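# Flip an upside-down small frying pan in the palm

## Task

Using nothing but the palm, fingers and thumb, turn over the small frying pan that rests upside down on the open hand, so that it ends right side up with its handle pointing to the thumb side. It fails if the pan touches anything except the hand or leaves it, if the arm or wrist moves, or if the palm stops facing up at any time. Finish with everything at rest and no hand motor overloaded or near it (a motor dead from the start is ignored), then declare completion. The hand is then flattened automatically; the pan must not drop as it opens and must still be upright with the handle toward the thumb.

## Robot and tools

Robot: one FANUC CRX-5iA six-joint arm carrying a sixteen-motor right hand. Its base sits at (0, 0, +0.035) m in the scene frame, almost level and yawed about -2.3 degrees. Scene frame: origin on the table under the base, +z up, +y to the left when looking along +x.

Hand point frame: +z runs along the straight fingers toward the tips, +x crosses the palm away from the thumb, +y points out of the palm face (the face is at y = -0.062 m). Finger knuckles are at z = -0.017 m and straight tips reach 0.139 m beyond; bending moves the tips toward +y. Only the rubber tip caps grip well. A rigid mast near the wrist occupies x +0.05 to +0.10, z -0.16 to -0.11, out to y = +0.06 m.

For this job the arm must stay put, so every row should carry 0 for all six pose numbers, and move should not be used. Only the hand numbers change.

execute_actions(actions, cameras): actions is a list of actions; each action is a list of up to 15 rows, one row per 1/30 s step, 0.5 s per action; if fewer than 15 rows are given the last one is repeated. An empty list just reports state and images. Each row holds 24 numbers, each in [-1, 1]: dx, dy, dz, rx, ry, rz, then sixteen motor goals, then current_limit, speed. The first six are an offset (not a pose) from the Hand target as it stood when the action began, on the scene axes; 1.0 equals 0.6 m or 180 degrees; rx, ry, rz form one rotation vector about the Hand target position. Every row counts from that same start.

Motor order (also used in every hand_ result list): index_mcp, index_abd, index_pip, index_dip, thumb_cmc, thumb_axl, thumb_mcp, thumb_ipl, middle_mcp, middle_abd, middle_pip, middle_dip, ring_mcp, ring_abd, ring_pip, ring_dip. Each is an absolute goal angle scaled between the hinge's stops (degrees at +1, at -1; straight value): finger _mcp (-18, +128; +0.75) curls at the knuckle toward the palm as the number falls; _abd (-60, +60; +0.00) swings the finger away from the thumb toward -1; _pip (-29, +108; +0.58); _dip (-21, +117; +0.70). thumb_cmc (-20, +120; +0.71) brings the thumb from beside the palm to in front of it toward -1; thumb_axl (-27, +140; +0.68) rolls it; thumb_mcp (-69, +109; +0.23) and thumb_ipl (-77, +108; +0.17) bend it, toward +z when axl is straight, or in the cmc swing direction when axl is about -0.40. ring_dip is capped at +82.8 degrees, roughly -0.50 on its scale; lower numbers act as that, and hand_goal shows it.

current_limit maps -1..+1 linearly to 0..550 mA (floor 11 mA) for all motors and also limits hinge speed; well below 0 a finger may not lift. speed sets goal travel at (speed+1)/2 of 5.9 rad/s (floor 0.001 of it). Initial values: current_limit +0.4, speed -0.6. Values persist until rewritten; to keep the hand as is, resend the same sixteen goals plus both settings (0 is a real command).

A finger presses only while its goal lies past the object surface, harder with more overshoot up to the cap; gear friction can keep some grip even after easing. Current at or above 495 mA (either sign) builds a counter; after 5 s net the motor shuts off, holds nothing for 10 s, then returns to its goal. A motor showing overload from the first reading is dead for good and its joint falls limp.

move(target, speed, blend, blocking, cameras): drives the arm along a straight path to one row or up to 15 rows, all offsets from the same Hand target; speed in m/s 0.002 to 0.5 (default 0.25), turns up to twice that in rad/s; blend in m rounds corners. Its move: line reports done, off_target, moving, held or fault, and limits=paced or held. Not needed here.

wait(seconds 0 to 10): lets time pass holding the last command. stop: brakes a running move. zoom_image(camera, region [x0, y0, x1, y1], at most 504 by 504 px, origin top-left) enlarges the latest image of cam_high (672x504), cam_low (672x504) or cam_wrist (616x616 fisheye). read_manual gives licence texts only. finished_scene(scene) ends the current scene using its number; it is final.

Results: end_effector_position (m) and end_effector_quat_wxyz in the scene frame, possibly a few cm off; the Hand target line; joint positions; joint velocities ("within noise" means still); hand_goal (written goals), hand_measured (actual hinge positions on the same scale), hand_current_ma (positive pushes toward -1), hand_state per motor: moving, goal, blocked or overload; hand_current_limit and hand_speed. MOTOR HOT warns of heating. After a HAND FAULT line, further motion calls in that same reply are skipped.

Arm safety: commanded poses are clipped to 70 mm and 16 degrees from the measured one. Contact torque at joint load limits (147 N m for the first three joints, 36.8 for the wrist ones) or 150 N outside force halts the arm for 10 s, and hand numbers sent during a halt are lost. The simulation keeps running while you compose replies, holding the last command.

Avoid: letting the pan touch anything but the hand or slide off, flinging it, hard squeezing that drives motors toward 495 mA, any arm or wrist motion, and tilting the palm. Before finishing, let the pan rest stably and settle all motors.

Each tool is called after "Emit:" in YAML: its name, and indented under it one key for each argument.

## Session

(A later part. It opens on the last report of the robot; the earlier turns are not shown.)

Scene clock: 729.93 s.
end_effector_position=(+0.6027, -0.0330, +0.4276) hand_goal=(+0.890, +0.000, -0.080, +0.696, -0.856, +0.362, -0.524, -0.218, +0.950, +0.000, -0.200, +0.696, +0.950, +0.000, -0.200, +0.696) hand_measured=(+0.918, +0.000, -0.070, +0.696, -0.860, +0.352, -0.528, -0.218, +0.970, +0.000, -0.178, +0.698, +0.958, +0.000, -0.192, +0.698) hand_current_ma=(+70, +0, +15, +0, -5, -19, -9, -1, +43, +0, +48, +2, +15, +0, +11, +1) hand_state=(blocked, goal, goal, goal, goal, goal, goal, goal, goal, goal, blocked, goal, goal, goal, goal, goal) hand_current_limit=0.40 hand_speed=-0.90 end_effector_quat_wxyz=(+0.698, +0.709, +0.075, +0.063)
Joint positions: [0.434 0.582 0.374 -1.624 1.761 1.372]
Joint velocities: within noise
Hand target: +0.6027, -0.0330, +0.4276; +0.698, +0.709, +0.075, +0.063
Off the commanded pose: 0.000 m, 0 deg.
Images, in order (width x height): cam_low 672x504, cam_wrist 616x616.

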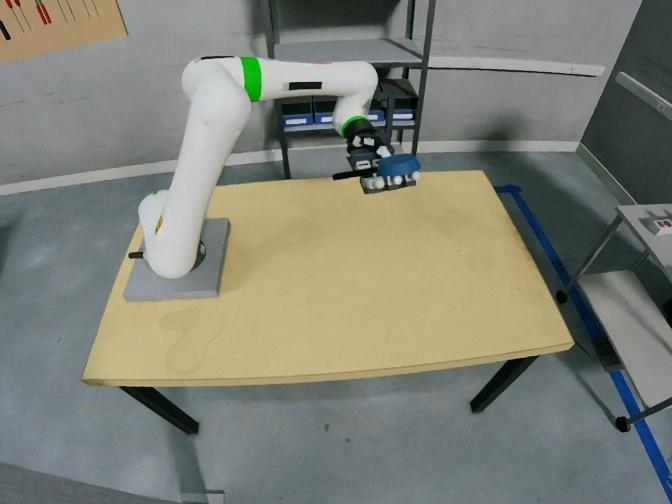

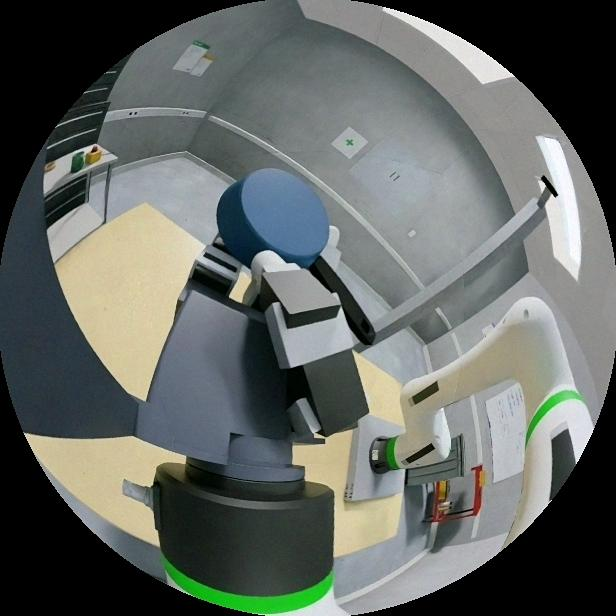

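Emit:
execute_actions:
  actions:
    - [[0,0,0,0,0,0,0.70,0,-0.08,0.696,-0.857,0.362,-0.524,-0.218,0.95,0,-0.20,0.696,0.95,0,-0.20,0.696,0.4,-0.9]]
    - [[0,0,0,0,0,0,0.685,0,-0.1,0.696,-0.857,0.362,-0.524,-0.218,0.95,0,-0.35,0.696,0.95,0,-0.35,0.696,0.4,-0.9]]
  cameras: ["cam_low","cam_wrist"]

Emit:
zoom_image:
  camera: "cam_wrist"
  region: [170, 160, 500, 490]

Emit:
zoom_image:
  camera: "cam_low"
  region: [320, 105, 430, 215]

Scene clock: 734.93 s.
end_effector_position=(+0.6027, -0.0330, +0.4276) hand_goal=(+0.686, +0.000, -0.100, +0.696, -0.856, +0.362, -0.524, -0.218, +0.950, +0.000, -0.350, +0.696, +0.950, +0.000, -0.350, +0.696) hand_measured=(+0.716, +0.000, -0.092, +0.696, -0.860, +0.356, -0.530, -0.220, +0.970, +0.000, -0.340, +0.698, +0.964, +0.000, -0.336, +0.698) hand_current_ma=(+78, +0, +12, +0, -6, -13, -12, -2, +43, +0, +15, +2, +29, +0, +24, +1) hand_state=(blocked, goal, goal, goal, goal, goal, goal, goal, goal, goal, goal, goal, goal, goal, goal, goal) hand_current_limit=0.40 hand_speed=-0.90 end_effector_quat_wxyz=(+0.698, +0.709, +0.075, +0.063)
Joint positions: [0.434 0.582 0.374 -1.624 1.761 1.372]
Joint velocities: within noise
Hand target: +0.6027, -0.0330, +0.4276; +0.698, +0.709, +0.075, +0.063
Off the commanded pose: 0.000 m, 0 deg.
Images, in order (width x height): cam_low 672x504, cam_wrist 616x616.

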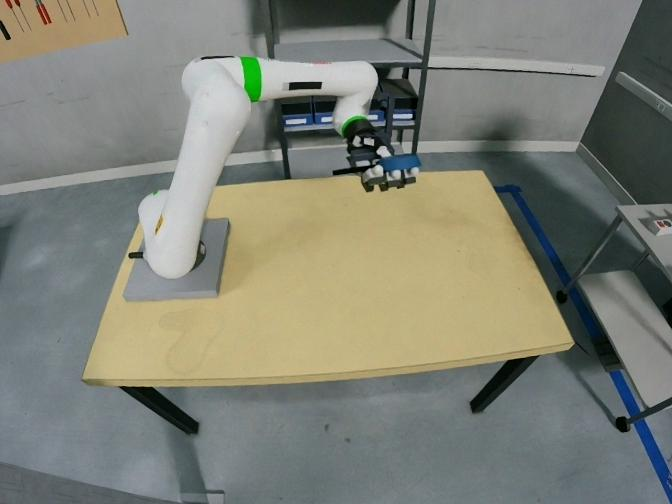

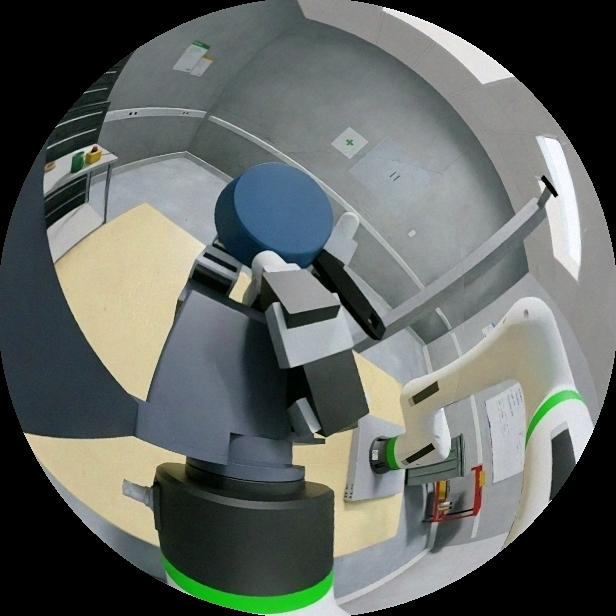

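Scaled by 1.527 from the camera's 616x616 image, which has a finer 880x880 frame.

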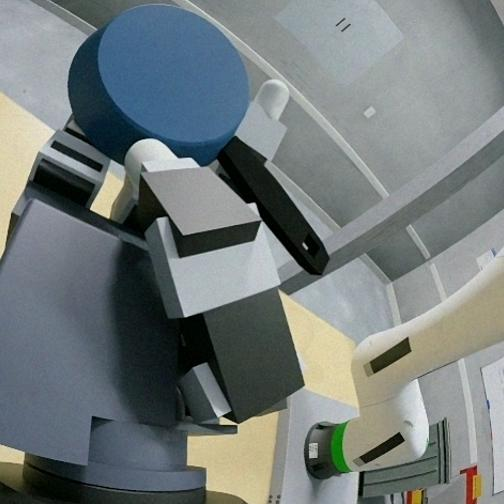

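Scaled by 4.582 from the camera's 672x504 image, which has a finer 960x720 frame.

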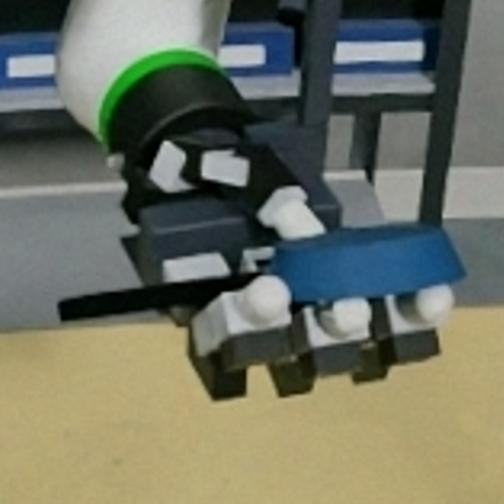

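Emit:
execute_actions:
  actions:
    - [[0,0,0,0,0,0,0.64,0,-0.18,0.696,-0.857,0.362,-0.524,-0.218,0.95,0,-0.50,0.696,0.95,0,-0.50,0.696,0.4,-0.9]]
  cameras: ["cam_low","cam_wrist"]

Emit:
zoom_image:
  camera: "cam_wrist"
  region: [170, 160, 500, 490]

Emit:
zoom_image:
  camera: "cam_low"
  region: [320, 105, 430, 215]

Scene clock: 741.90 s.
end_effector_position=(+0.6027, -0.0330, +0.4276) hand_goal=(+0.640, +0.000, -0.180, +0.696, -0.856, +0.362, -0.524, -0.218, +0.950, +0.000, -0.500, +0.696, +0.950, +0.000, -0.500, +0.696) hand_measured=(+0.670, +0.000, -0.172, +0.696, -0.860, +0.356, -0.530, -0.220, +0.970, +0.000, -0.492, +0.698, +0.964, +0.000, -0.490, +0.698) hand_current_ma=(+77, +0, +11, +0, -6, -13, -12, -2, +43, +0, +11, +2, +29, +0, +18, +1) hand_state=(blocked, goal, goal, goal, goal, goal, goal, goal, goal, goal, goal, goal, goal, goal, goal, goal) hand_current_limit=0.40 hand_speed=-0.90 end_effector_quat_wxyz=(+0.698, +0.709, +0.075, +0.063)
Joint positions: [0.434 0.582 0.374 -1.624 1.761 1.372]
Joint velocities: within noise
Hand target: +0.6027, -0.0330, +0.4276; +0.698, +0.709, +0.075, +0.063
Off the commanded pose: 0.000 m, 0 deg.
Images, in order (width x height): cam_low 672x504, cam_wrist 616x616.

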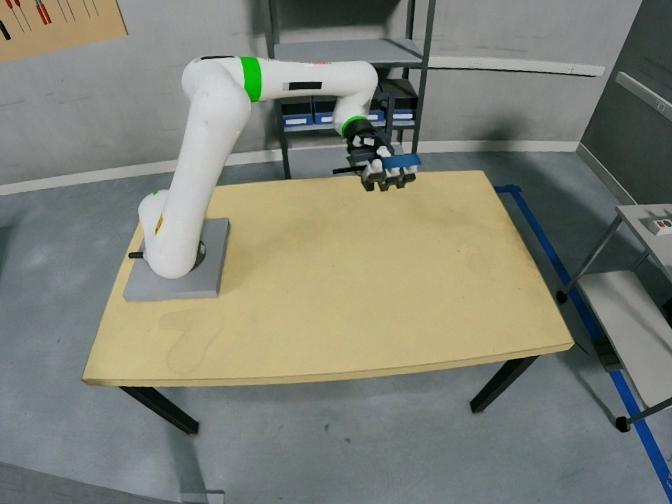

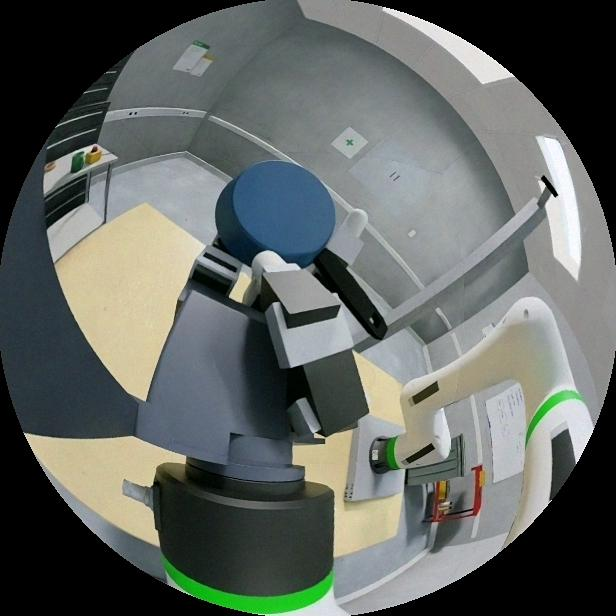

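Scaled by 1.527 from the camera's 616x616 image, which has a finer 880x880 frame.

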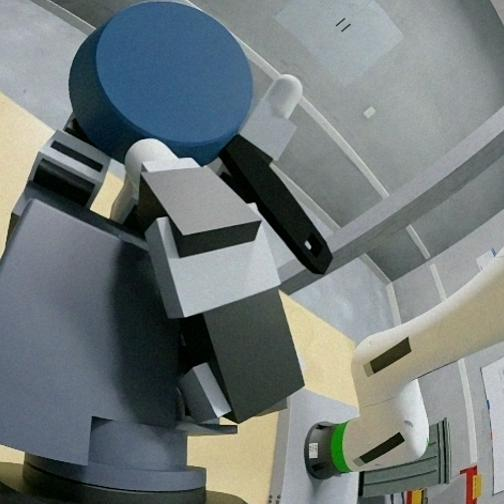

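Scaled by 4.582 from the camera's 672x504 image, which has a finer 960x720 frame.

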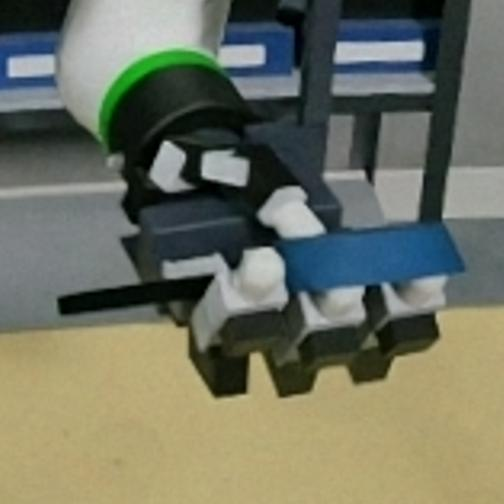

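Emit:
execute_actions:
  actions:
    - [[0,0,0,0,0,0,0.64,0,-0.18,0.696,-0.886,0.398,-0.324,-0.36,0.95,0,-0.50,0.696,0.95,0,-0.50,0.696,0.4,-0.9]]
    - [[0,0,0,0,0,0,0.60,0,-0.24,0.696,-0.886,0.398,-0.324,-0.36,0.95,0,-0.60,0.696,0.95,0,-0.60,0.696,0.4,-0.9]]
  cameras: ["cam_low","cam_wrist"]

Emit:
zoom_image:
  camera: "cam_wrist"
  region: [170, 160, 500, 490]

Emit:
zoom_image:
  camera: "cam_low"
  region: [320, 105, 430, 215]

Scene clock: 802.57 s.
end_effector_position=(+0.6027, -0.0330, +0.4276) hand_goal=(+0.600, +0.000, -0.240, +0.696, -0.886, +0.398, -0.324, -0.360, +0.950, +0.000, -0.600, +0.696, +0.950, +0.000, -0.600, +0.696) hand_measured=(+0.630, +0.000, -0.234, +0.696, -0.890, +0.392, -0.336, -0.360, +0.970, +0.000, -0.594, +0.698, +0.964, +0.000, -0.590, +0.698) hand_current_ma=(+73, +0, +10, +0, -4, -11, -29, +1, +43, +0, +10, +2, +29, +0, +18, +1) hand_state=(blocked, goal, goal, goal, goal, goal, goal, goal, goal, goal, goal, goal, goal, goal, goal, goal) hand_current_limit=0.40 hand_speed=-0.90 end_effector_quat_wxyz=(+0.698, +0.709, +0.075, +0.063)
Joint positions: [0.434 0.582 0.374 -1.624 1.761 1.372]
Joint velocities: within noise
Hand target: +0.6027, -0.0330, +0.4276; +0.698, +0.709, +0.075, +0.063
Off the commanded pose: 0.000 m, 0 deg.
Images, in order (width x height): cam_low 672x504, cam_wrist 616x616.

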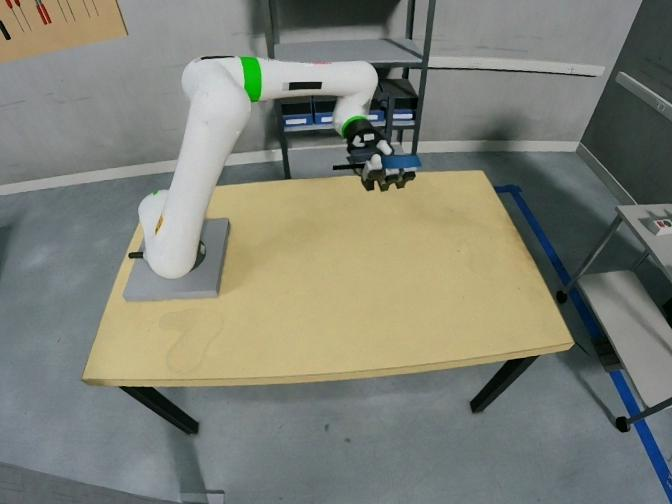

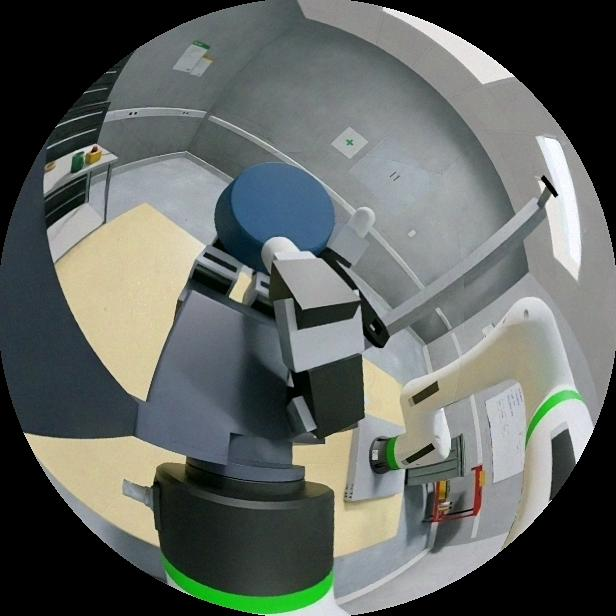

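Scaled by 1.527 from the camera's 616x616 image, which has a finer 880x880 frame.

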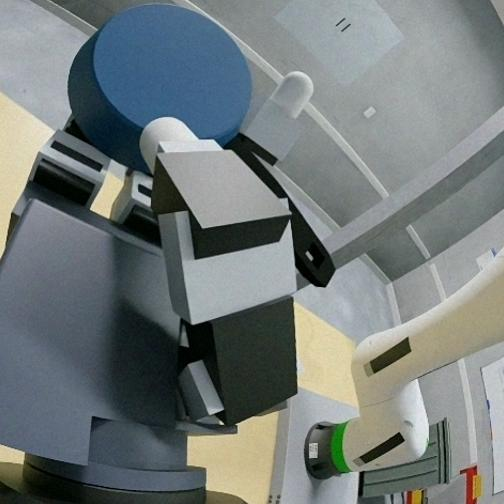

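Scaled by 4.582 from the camera's 672x504 image, which has a finer 960x720 frame.

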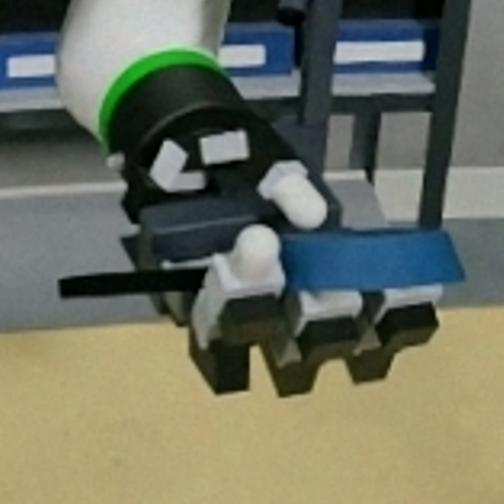

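Emit:
execute_actions:
  actions:
    - [[0,0,0,0,0,0,0.55,0,-0.30,0.696,-0.886,0.398,-0.324,-0.36,0.95,0,-0.72,0.696,0.95,0,-0.72,0.696,0.4,-0.9]]
  cameras: ["cam_low","cam_wrist"]

Emit:
zoom_image:
  camera: "cam_wrist"
  region: [170, 160, 500, 490]

Emit:
zoom_image:
  camera: "cam_low"
  region: [320, 105, 430, 215]

Scene clock: 808.97 s.
end_effector_position=(+0.6027, -0.0330, +0.4276) hand_goal=(+0.550, +0.000, -0.300, +0.696, -0.886, +0.398, -0.324, -0.360, +0.950, +0.000, -0.720, +0.696, +0.950, +0.000, -0.720, +0.696) hand_measured=(+0.578, +0.000, -0.294, +0.696, -0.890, +0.392, -0.330, -0.360, +0.970, +0.000, -0.714, +0.698, +0.966, +0.000, -0.704, +0.698) hand_current_ma=(+71, +0, +8, +0, -4, -11, -13, +0, +43, +0, +8, +2, +31, +0, +31, +1) hand_state=(blocked, goal, goal, goal, goal, goal, goal, goal, goal, goal, goal, goal, goal, goal, goal, goal) hand_current_limit=0.40 hand_speed=-0.90 end_effector_quat_wxyz=(+0.698, +0.709, +0.075, +0.063)
Joint positions: [0.434 0.582 0.374 -1.624 1.761 1.372]
Joint velocities: within noise
Hand target: +0.6027, -0.0330, +0.4276; +0.698, +0.709, +0.075, +0.063
Off the commanded pose: 0.000 m, 0 deg.
Images, in order (width x height): cam_low 672x504, cam_wrist 616x616.

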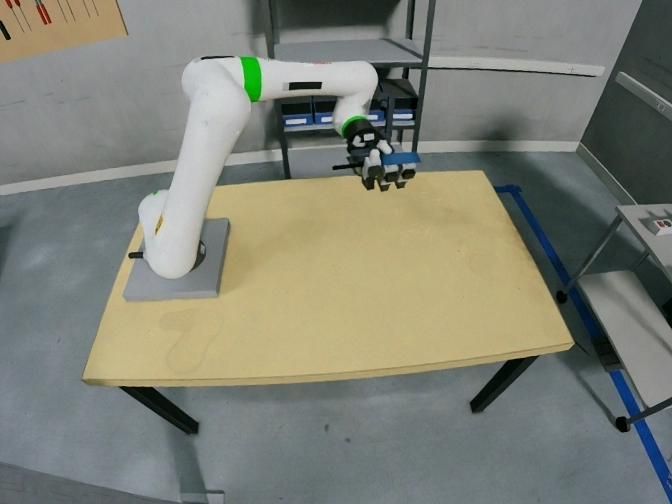

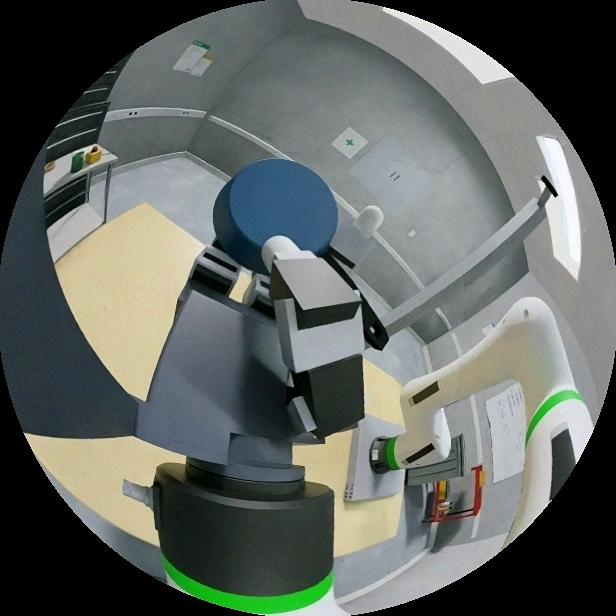

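Scaled by 1.527 from the camera's 616x616 image, which has a finer 880x880 frame.

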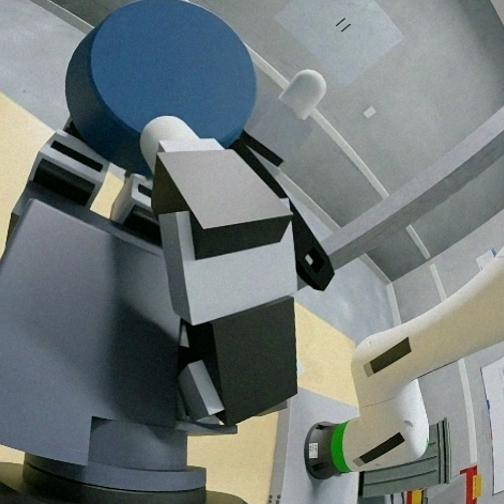

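Scaled by 4.582 from the camera's 672x504 image, which has a finer 960x720 frame.

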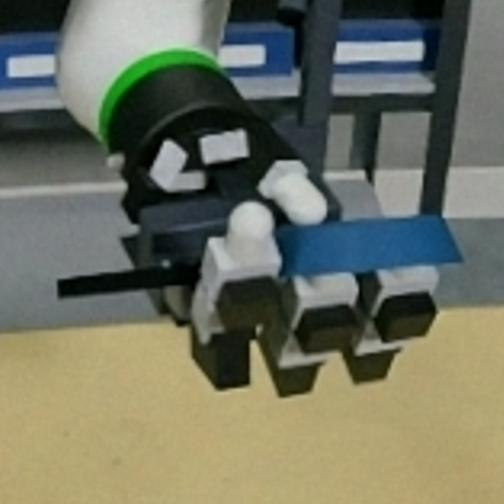

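Emit:
execute_actions:
  actions:
    - [[0,0,0,0,0,0,0.52,0,-0.34,0.696,-0.929,0.388,-0.186,-0.493,0.95,0,-0.80,0.696,0.95,0,-0.80,0.696,0.4,-0.92]]
    - [[0,0,0,0,0,0,0.50,0,-0.36,0.696,-0.929,0.388,-0.048,-0.626,0.95,0,-0.88,0.696,0.95,0,-0.88,0.696,0.4,-0.92]]
  cameras: ["cam_low","cam_wrist"]

Emit:
zoom_image:
  camera: "cam_wrist"
  region: [170, 160, 500, 490]

Emit:
zoom_image:
  camera: "cam_low"
  region: [320, 105, 430, 215]

Scene clock: 819.03 s.
end_effector_position=(+0.6027, -0.0330, +0.4276) hand_goal=(+0.500, +0.000, -0.360, +0.696, -0.928, +0.388, -0.048, -0.626, +0.950, +0.000, -0.880, +0.696, +0.950, +0.000, -0.880, +0.696) hand_measured=(+0.526, +0.000, -0.356, +0.696, -0.930, +0.388, -0.058, -0.626, +0.970, +0.000, -0.876, +0.698, +0.966, +0.000, -0.870, +0.698) hand_current_ma=(+64, +0, +6, +0, -3, +0, -22, +1, +43, +0, +6, +2, +31, +0, +16, +1) hand_state=(blocked, goal, goal, goal, goal, goal, goal, goal, goal, goal, goal, goal, goal, goal, goal, goal) hand_current_limit=0.40 hand_speed=-0.92 end_effector_quat_wxyz=(+0.698, +0.709, +0.075, +0.063)
Joint positions: [0.434 0.582 0.374 -1.624 1.761 1.372]
Joint velocities: within noise
Hand target: +0.6027, -0.0330, +0.4276; +0.698, +0.709, +0.075, +0.063
Off the commanded pose: 0.000 m, 0 deg.
Images, in order (width x height): cam_low 672x504, cam_wrist 616x616.

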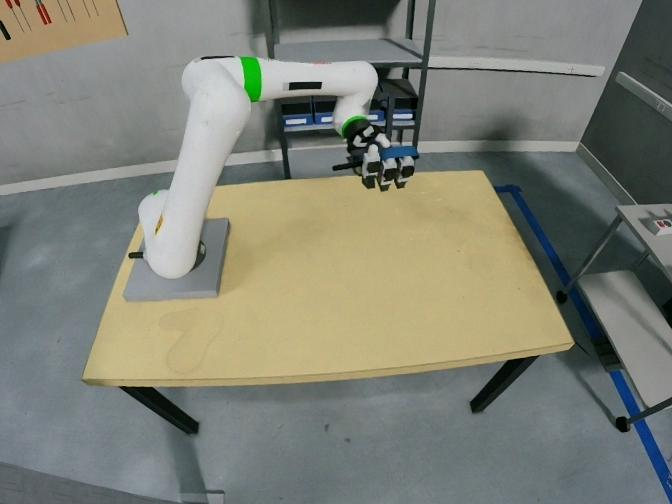

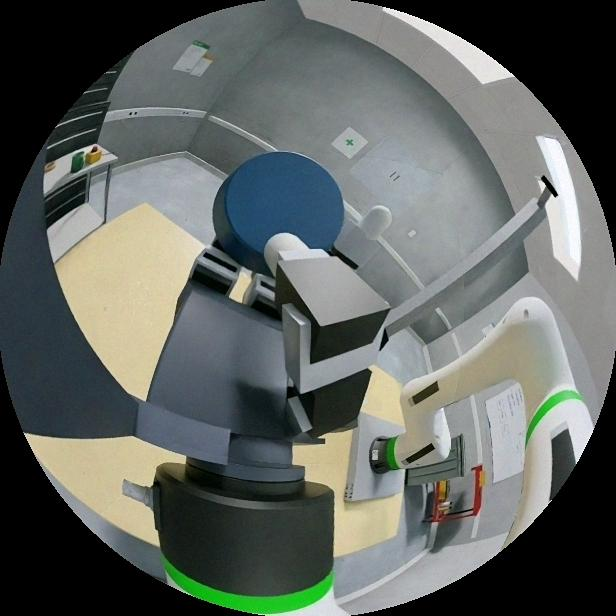

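Scaled by 1.527 from the camera's 616x616 image, which has a finer 880x880 frame.

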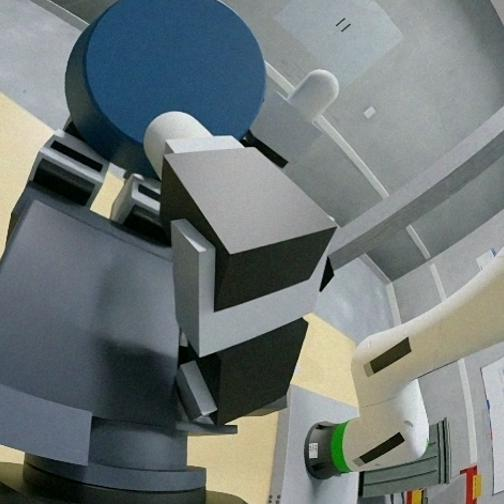

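Scaled by 4.582 from the camera's 672x504 image, which has a finer 960x720 frame.

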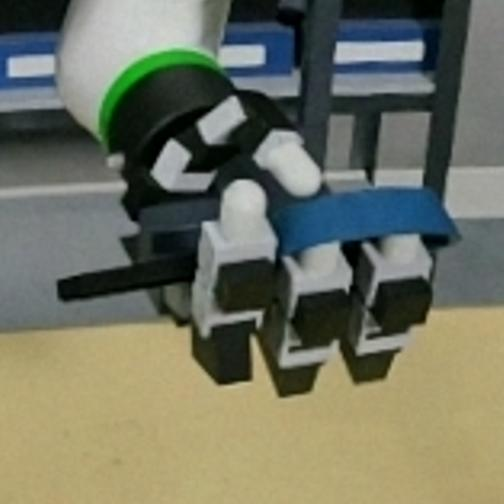

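Emit:
execute_actions:
  actions:
    - [[0,0,0,0,0,0,0.42,0,-0.25,0.696,-1.0,0.475,0.026,-0.6,0.95,0,-0.88,0.696,0.95,0,-0.88,0.696,0.4,-0.92]]
    - [[0,0,0,0,0,0,0.36,0,-0.20,0.696,-1.0,0.475,0.026,-0.6,0.95,0,-0.94,0.696,0.95,0,-0.94,0.696,0.4,-0.92]]
  cameras: ["cam_low","cam_wrist"]

Emit:
zoom_image:
  camera: "cam_wrist"
  region: [170, 130, 500, 460]

Emit:
zoom_image:
  camera: "cam_low"
  region: [320, 105, 430, 215]

Scene clock: 863.10 s.
end_effector_position=(+0.6027, -0.0330, +0.4276) hand_goal=(+0.360, +0.000, -0.200, +0.696, -1.000, +0.476, +0.026, -0.600, +0.950, +0.000, -0.940, +0.696, +0.950, +0.000, -0.940, +0.696) hand_measured=(+0.386, +0.000, -0.202, +0.696, -1.000, +0.470, +0.018, -0.604, +0.970, +0.000, -0.936, +0.698, +0.966, +0.000, -0.932, +0.698) hand_current_ma=(+62, +0, -2, +0, +0, -10, -19, -9, +43, +0, +5, +2, +31, +0, +12, +1) hand_state=(blocked, goal, goal, goal, goal, goal, goal, goal, goal, goal, goal, goal, goal, goal, goal, goal) hand_current_limit=0.40 hand_speed=-0.92 end_effector_quat_wxyz=(+0.698, +0.709, +0.075, +0.063)
Joint positions: [0.434 0.582 0.374 -1.624 1.761 1.372]
Joint velocities: within noise
Hand target: +0.6027, -0.0330, +0.4276; +0.698, +0.709, +0.075, +0.063
Off the commanded pose: 0.000 m, 0 deg.
Images, in order (width x height): cam_low 672x504, cam_wrist 616x616.

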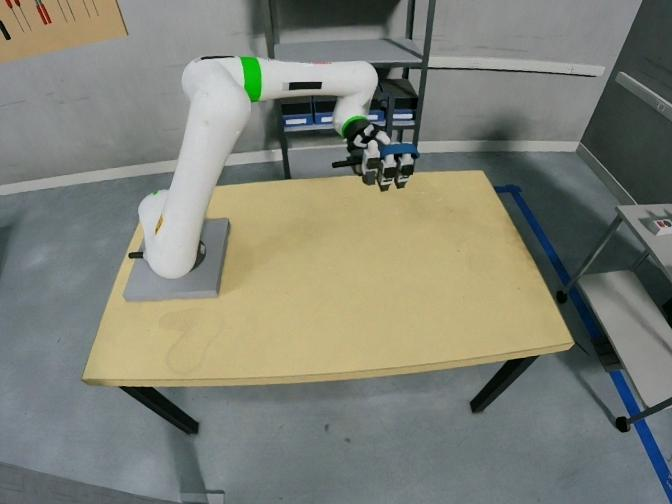

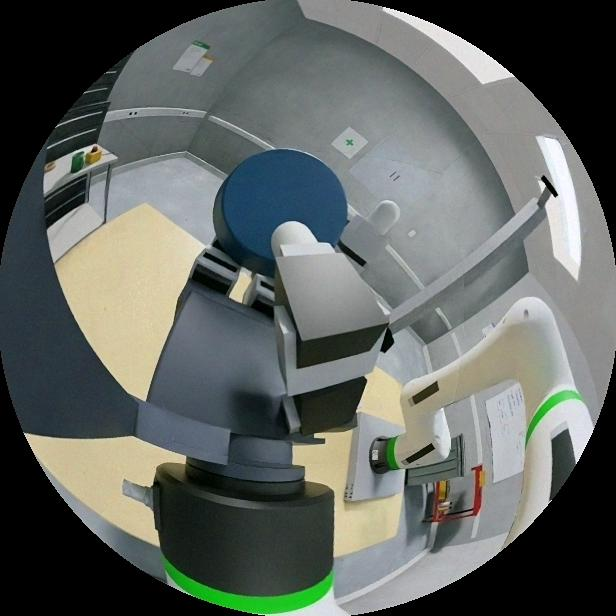

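Scaled by 1.527 from the camera's 616x616 image, which has a finer 880x880 frame.

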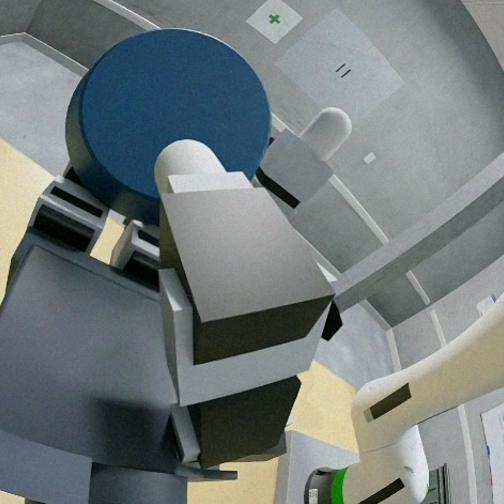

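Scaled by 4.582 from the camera's 672x504 image, which has a finer 960x720 frame.

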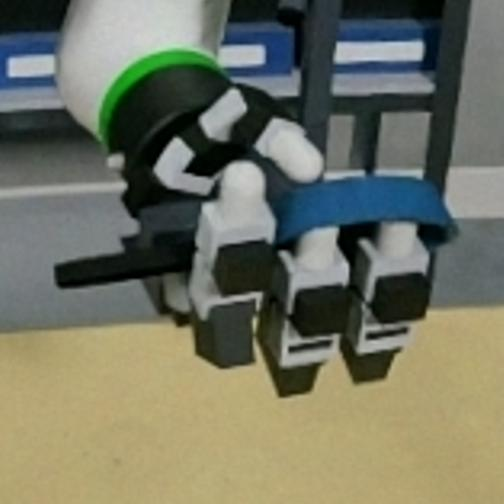

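Emit:
execute_actions:
  actions:
    - [[0,0,0,0,0,0,0.30,0,-0.15,0.696,-1.0,0.43,0.12,-0.71,0.85,0,-0.94,0.696,0.85,0,-0.94,0.696,0.4,-0.92]]
    - [[0,0,0,0,0,0,0.26,0,-0.12,0.696,-1.0,0.407,0.184,-0.785,0.78,0,-0.94,0.696,0.78,0,-0.94,0.696,0.4,-0.92]]
  cameras: ["cam_low","cam_wrist"]

Emit:
zoom_image:
  camera: "cam_wrist"
  region: [170, 130, 500, 460]

Emit:
zoom_image:
  camera: "cam_low"
  region: [320, 105, 430, 215]

Scene clock: 869.30 s.
end_effector_position=(+0.6027, -0.0330, +0.4276) hand_goal=(+0.260, +0.000, -0.120, +0.696, -1.000, +0.408, +0.184, -0.784, +0.780, +0.000, -0.940, +0.696, +0.780, +0.000, -0.940, +0.696) hand_measured=(+0.282, +0.000, -0.122, +0.696, -1.000, +0.410, +0.176, -0.784, +0.800, +0.000, -0.938, +0.698, +0.806, +0.000, -0.936, +0.698) hand_current_ma=(+53, +0, -2, +0, +0, +1, -15, +1, +43, +0, +3, +2, +61, +0, +5, +1) hand_state=(blocked, goal, goal, goal, goal, goal, goal, goal, goal, goal, goal, goal, blocked, goal, goal, goal) hand_current_limit=0.40 hand_speed=-0.92 end_effector_quat_wxyz=(+0.698, +0.709, +0.075, +0.063)
Joint positions: [0.434 0.582 0.374 -1.624 1.761 1.372]
Joint velocities: within noise
Hand target: +0.6027, -0.0330, +0.4276; +0.698, +0.709, +0.075, +0.063
Off the commanded pose: 0.000 m, 0 deg.
Images, in order (width x height): cam_low 672x504, cam_wrist 616x616.

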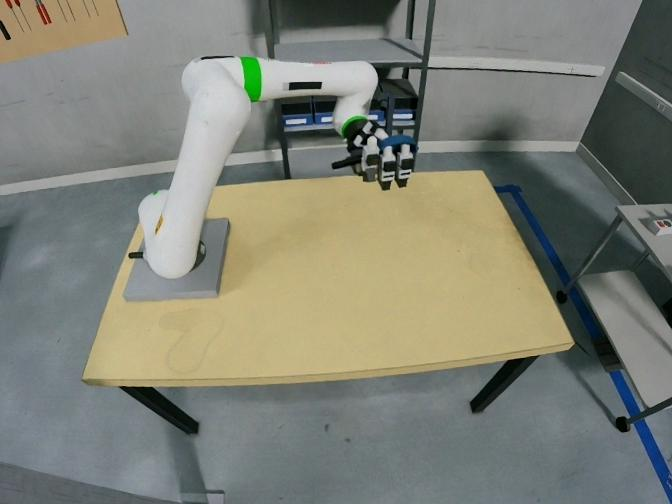

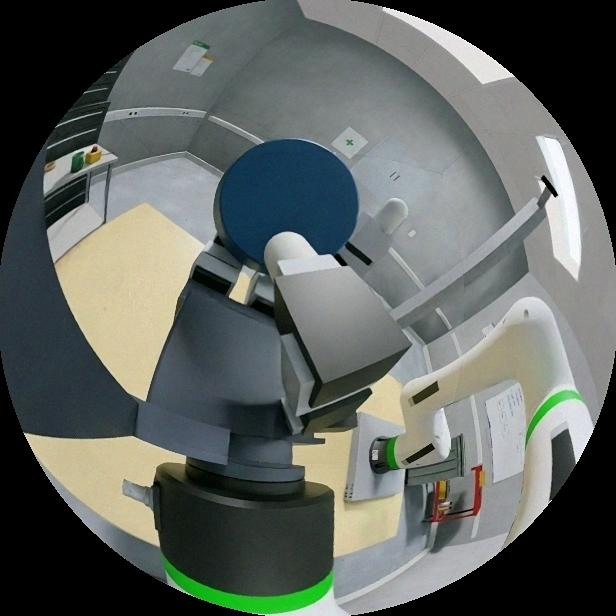

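Scaled by 1.527 from the camera's 616x616 image, which has a finer 880x880 frame.

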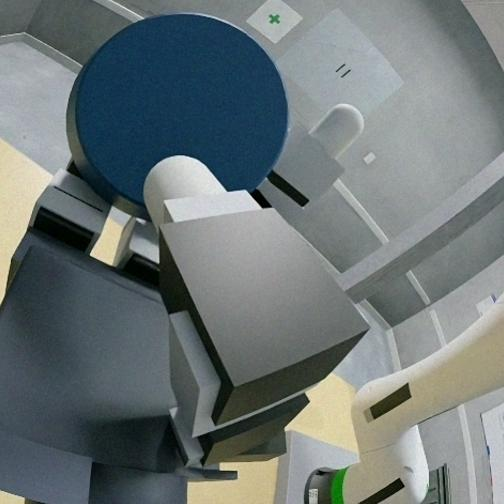

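Scaled by 4.582 from the camera's 672x504 image, which has a finer 960x720 frame.

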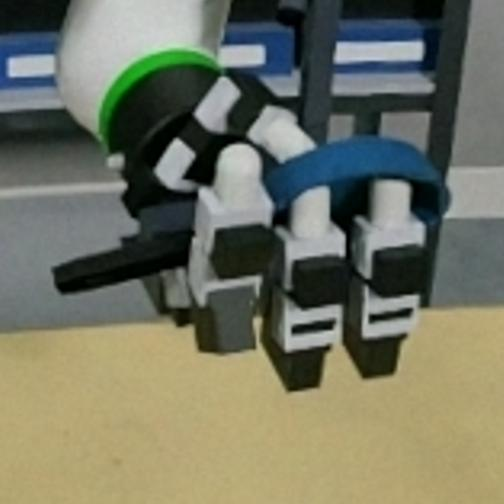

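Emit:
execute_actions:
  actions: []
  cameras: ["cam_high", "cam_low", "cam_wrist"]

Emit:
zoom_image:
  camera: "cam_wrist"
  region: [170, 130, 500, 460]

Emit:
zoom_image:
  camera: "cam_low"
  region: [320, 105, 430, 215]

Scene clock: 888.63 s.
end_effector_position=(+0.6027, -0.0330, +0.4276) hand_goal=(+0.260, +0.000, -0.120, +0.696, -1.000, +0.408, +0.184, -0.784, +0.780, +0.000, -0.940, +0.696, +0.780, +0.000, -0.940, +0.696) hand_measured=(+0.282, +0.000, -0.122, +0.696, -1.000, +0.410, +0.176, -0.784, +0.800, +0.000, -0.938, +0.698, +0.806, +0.000, -0.936, +0.698) hand_current_ma=(+53, +0, -2, +0, +0, +1, -15, +1, +43, +0, +3, +2, +61, +0, +5, +1) hand_state=(blocked, goal, goal, goal, goal, goal, goal, goal, goal, goal, goal, goal, blocked, goal, goal, goal) hand_current_limit=0.40 hand_speed=-0.92 end_effector_quat_wxyz=(+0.698, +0.709, +0.075, +0.063)
Joint positions: [0.434 0.582 0.374 -1.624 1.761 1.372]
Joint velocities: within noise
Hand target: +0.6027, -0.0330, +0.4276; +0.698, +0.709, +0.075, +0.063
Off the commanded pose: 0.000 m, 0 deg.

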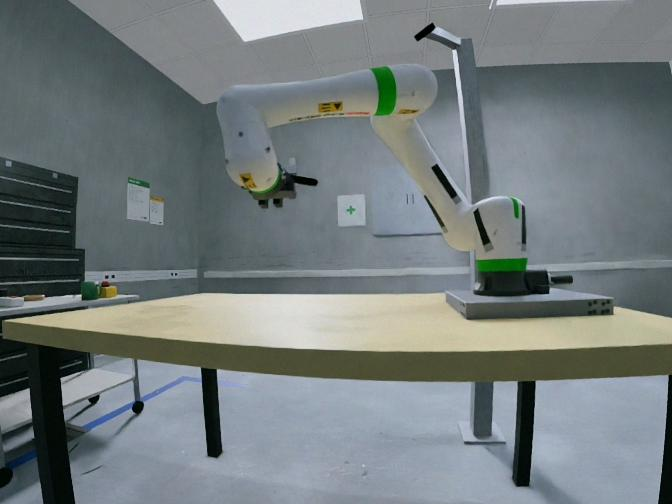

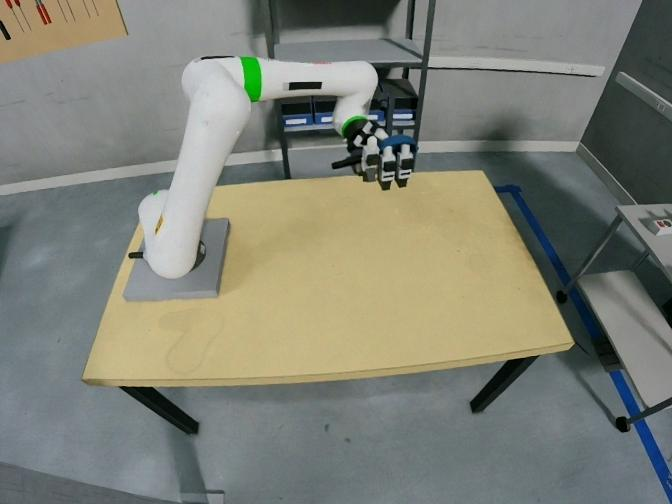

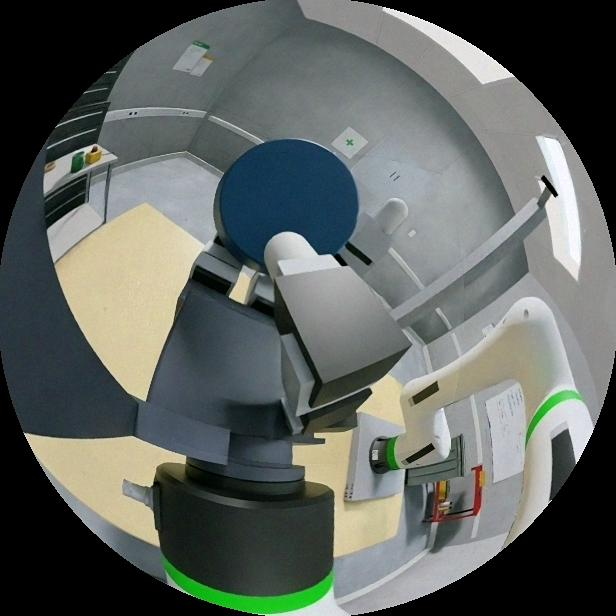

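Scaled by 1.527 from the camera's 616x616 image, which has a finer 880x880 frame.

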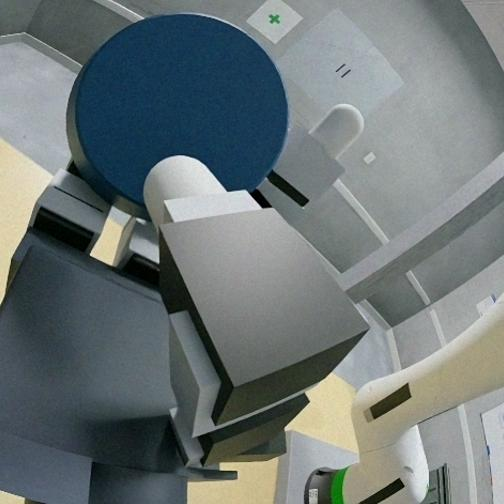

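Scaled by 4.582 from the camera's 672x504 image, which has a finer 960x720 frame.

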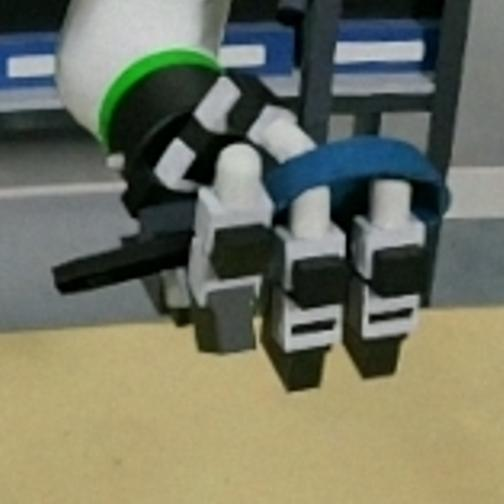

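Emit:
execute_actions:
  actions:
    - [[0,0,0,0,0,0,0.2,0,-0.12,0.696,-1.0,0.362,0.244,-0.851,0.70,0,-0.94,0.696,0.70,0,-0.94,0.696,0.4,-0.93]]
  cameras: ["cam_low", "cam_wrist"]

Emit:
zoom_image:
  camera: "cam_wrist"
  region: [170, 130, 500, 460]

Emit:
zoom_image:
  camera: "cam_low"
  region: [320, 105, 430, 215]

Scene clock: 901.07 s.
end_effector_position=(+0.6027, -0.0330, +0.4276) hand_goal=(+0.200, +0.000, -0.120, +0.696, -1.000, +0.362, +0.244, -0.850, +0.700, +0.000, -0.940, +0.696, +0.700, +0.000, -0.940, +0.696) hand_measured=(+0.222, +0.000, -0.122, +0.696, -1.000, +0.364, +0.238, -0.850, +0.720, +0.000, -0.938, +0.698, +0.724, +0.000, -0.938, +0.698) hand_current_ma=(+48, +0, -2, +0, +0, +2, -14, +1, +42, +0, +2, +2, +56, +0, +3, +1) hand_state=(blocked, goal, goal, goal, goal, goal, goal, goal, goal, goal, goal, goal, blocked, goal, goal, goal) hand_current_limit=0.40 hand_speed=-0.93 end_effector_quat_wxyz=(+0.698, +0.709, +0.075, +0.063)
Joint positions: [0.434 0.582 0.374 -1.624 1.761 1.372]
Joint velocities: within noise
Hand target: +0.6027, -0.0330, +0.4276; +0.698, +0.709, +0.075, +0.063
Off the commanded pose: 0.000 m, 0 deg.
Images, in order (width x height): cam_low 672x504, cam_wrist 616x616.

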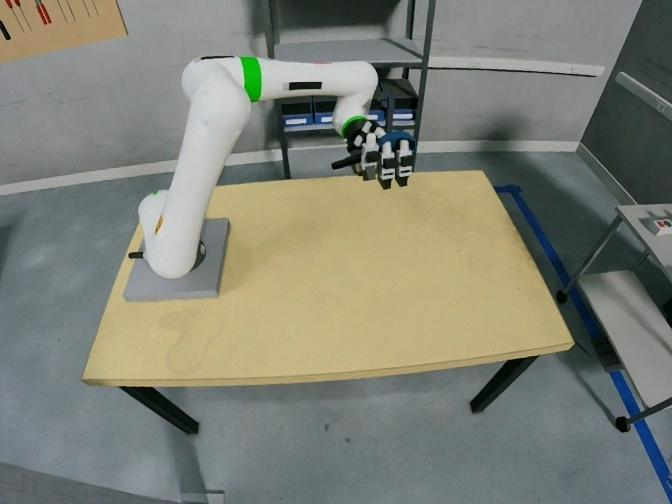

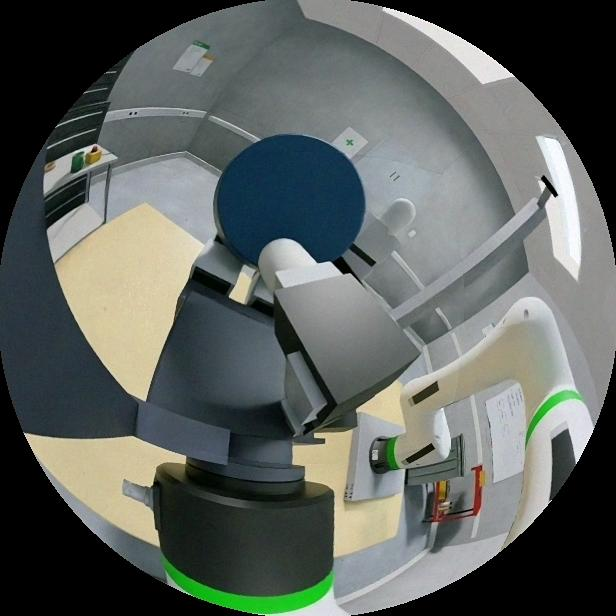

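Scaled by 1.527 from the camera's 616x616 image, which has a finer 880x880 frame.

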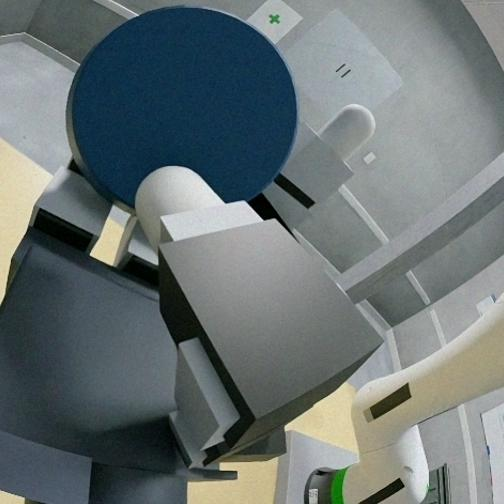

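Scaled by 4.582 from the camera's 672x504 image, which has a finer 960x720 frame.

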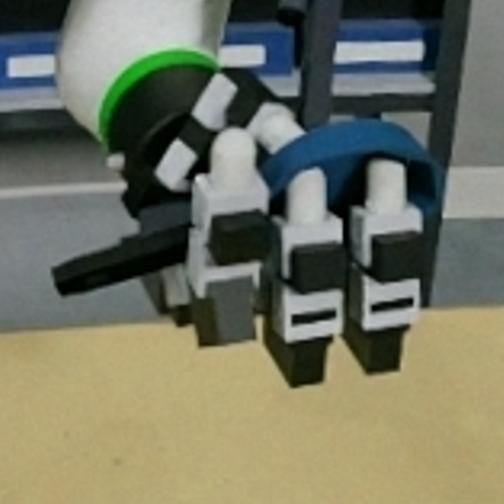

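Emit:
execute_actions:
  actions:
    - [[0,0,0,0,0,0,0.15,0,-0.12,0.696,-1.0,0.315,0.303,-0.919,0.62,0,-0.94,0.696,0.62,0,-0.94,0.696,0.4,-0.93]]
  cameras: ["cam_low", "cam_wrist"]

Emit:
zoom_image:
  camera: "cam_wrist"
  region: [170, 130, 500, 460]

Emit:
zoom_image:
  camera: "cam_low"
  region: [320, 105, 430, 215]

Scene clock: 905.33 s.
end_effector_position=(+0.6027, -0.0330, +0.4276) hand_goal=(+0.150, +0.000, -0.120, +0.696, -1.000, +0.316, +0.304, -0.918, +0.620, +0.000, -0.940, +0.696, +0.620, +0.000, -0.940, +0.696) hand_measured=(+0.170, +0.000, -0.122, +0.696, -1.000, +0.318, +0.298, -0.918, +0.638, +0.000, -0.938, +0.698, +0.642, +0.000, -0.938, +0.698) hand_current_ma=(+44, +0, -2, +0, +0, +2, -13, +1, +41, +0, +2, +2, +49, +0, +1, +1) hand_state=(goal, goal, goal, goal, goal, goal, goal, goal, goal, goal, goal, goal, blocked, goal, goal, goal) hand_current_limit=0.40 hand_speed=-0.93 end_effector_quat_wxyz=(+0.698, +0.709, +0.075, +0.063)
Joint positions: [0.434 0.582 0.374 -1.624 1.761 1.372]
Joint velocities: within noise
Hand target: +0.6027, -0.0330, +0.4276; +0.698, +0.709, +0.075, +0.063
Off the commanded pose: 0.000 m, 0 deg.
Images, in order (width x height): cam_low 672x504, cam_wrist 616x616.

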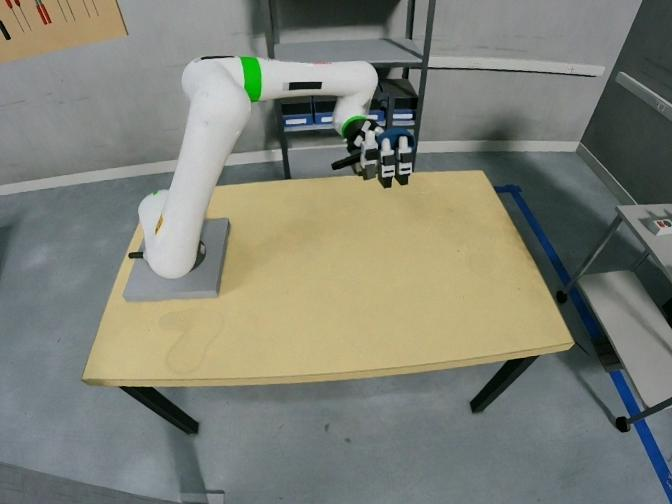

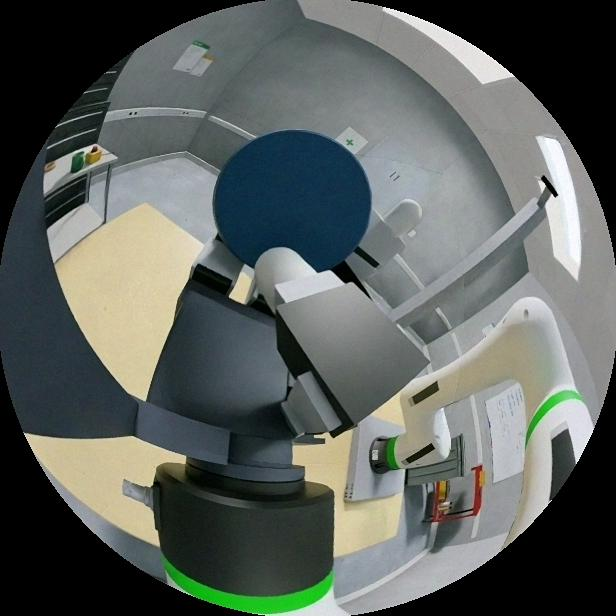

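Scaled by 1.527 from the camera's 616x616 image, which has a finer 880x880 frame.

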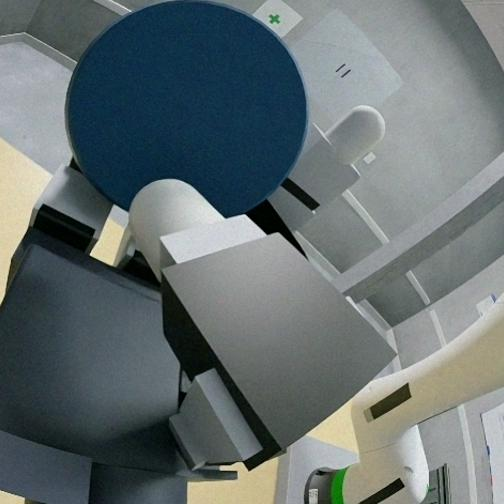

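Scaled by 4.582 from the camera's 672x504 image, which has a finer 960x720 frame.

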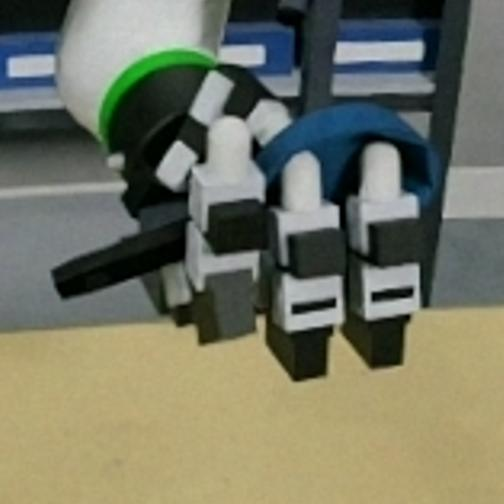

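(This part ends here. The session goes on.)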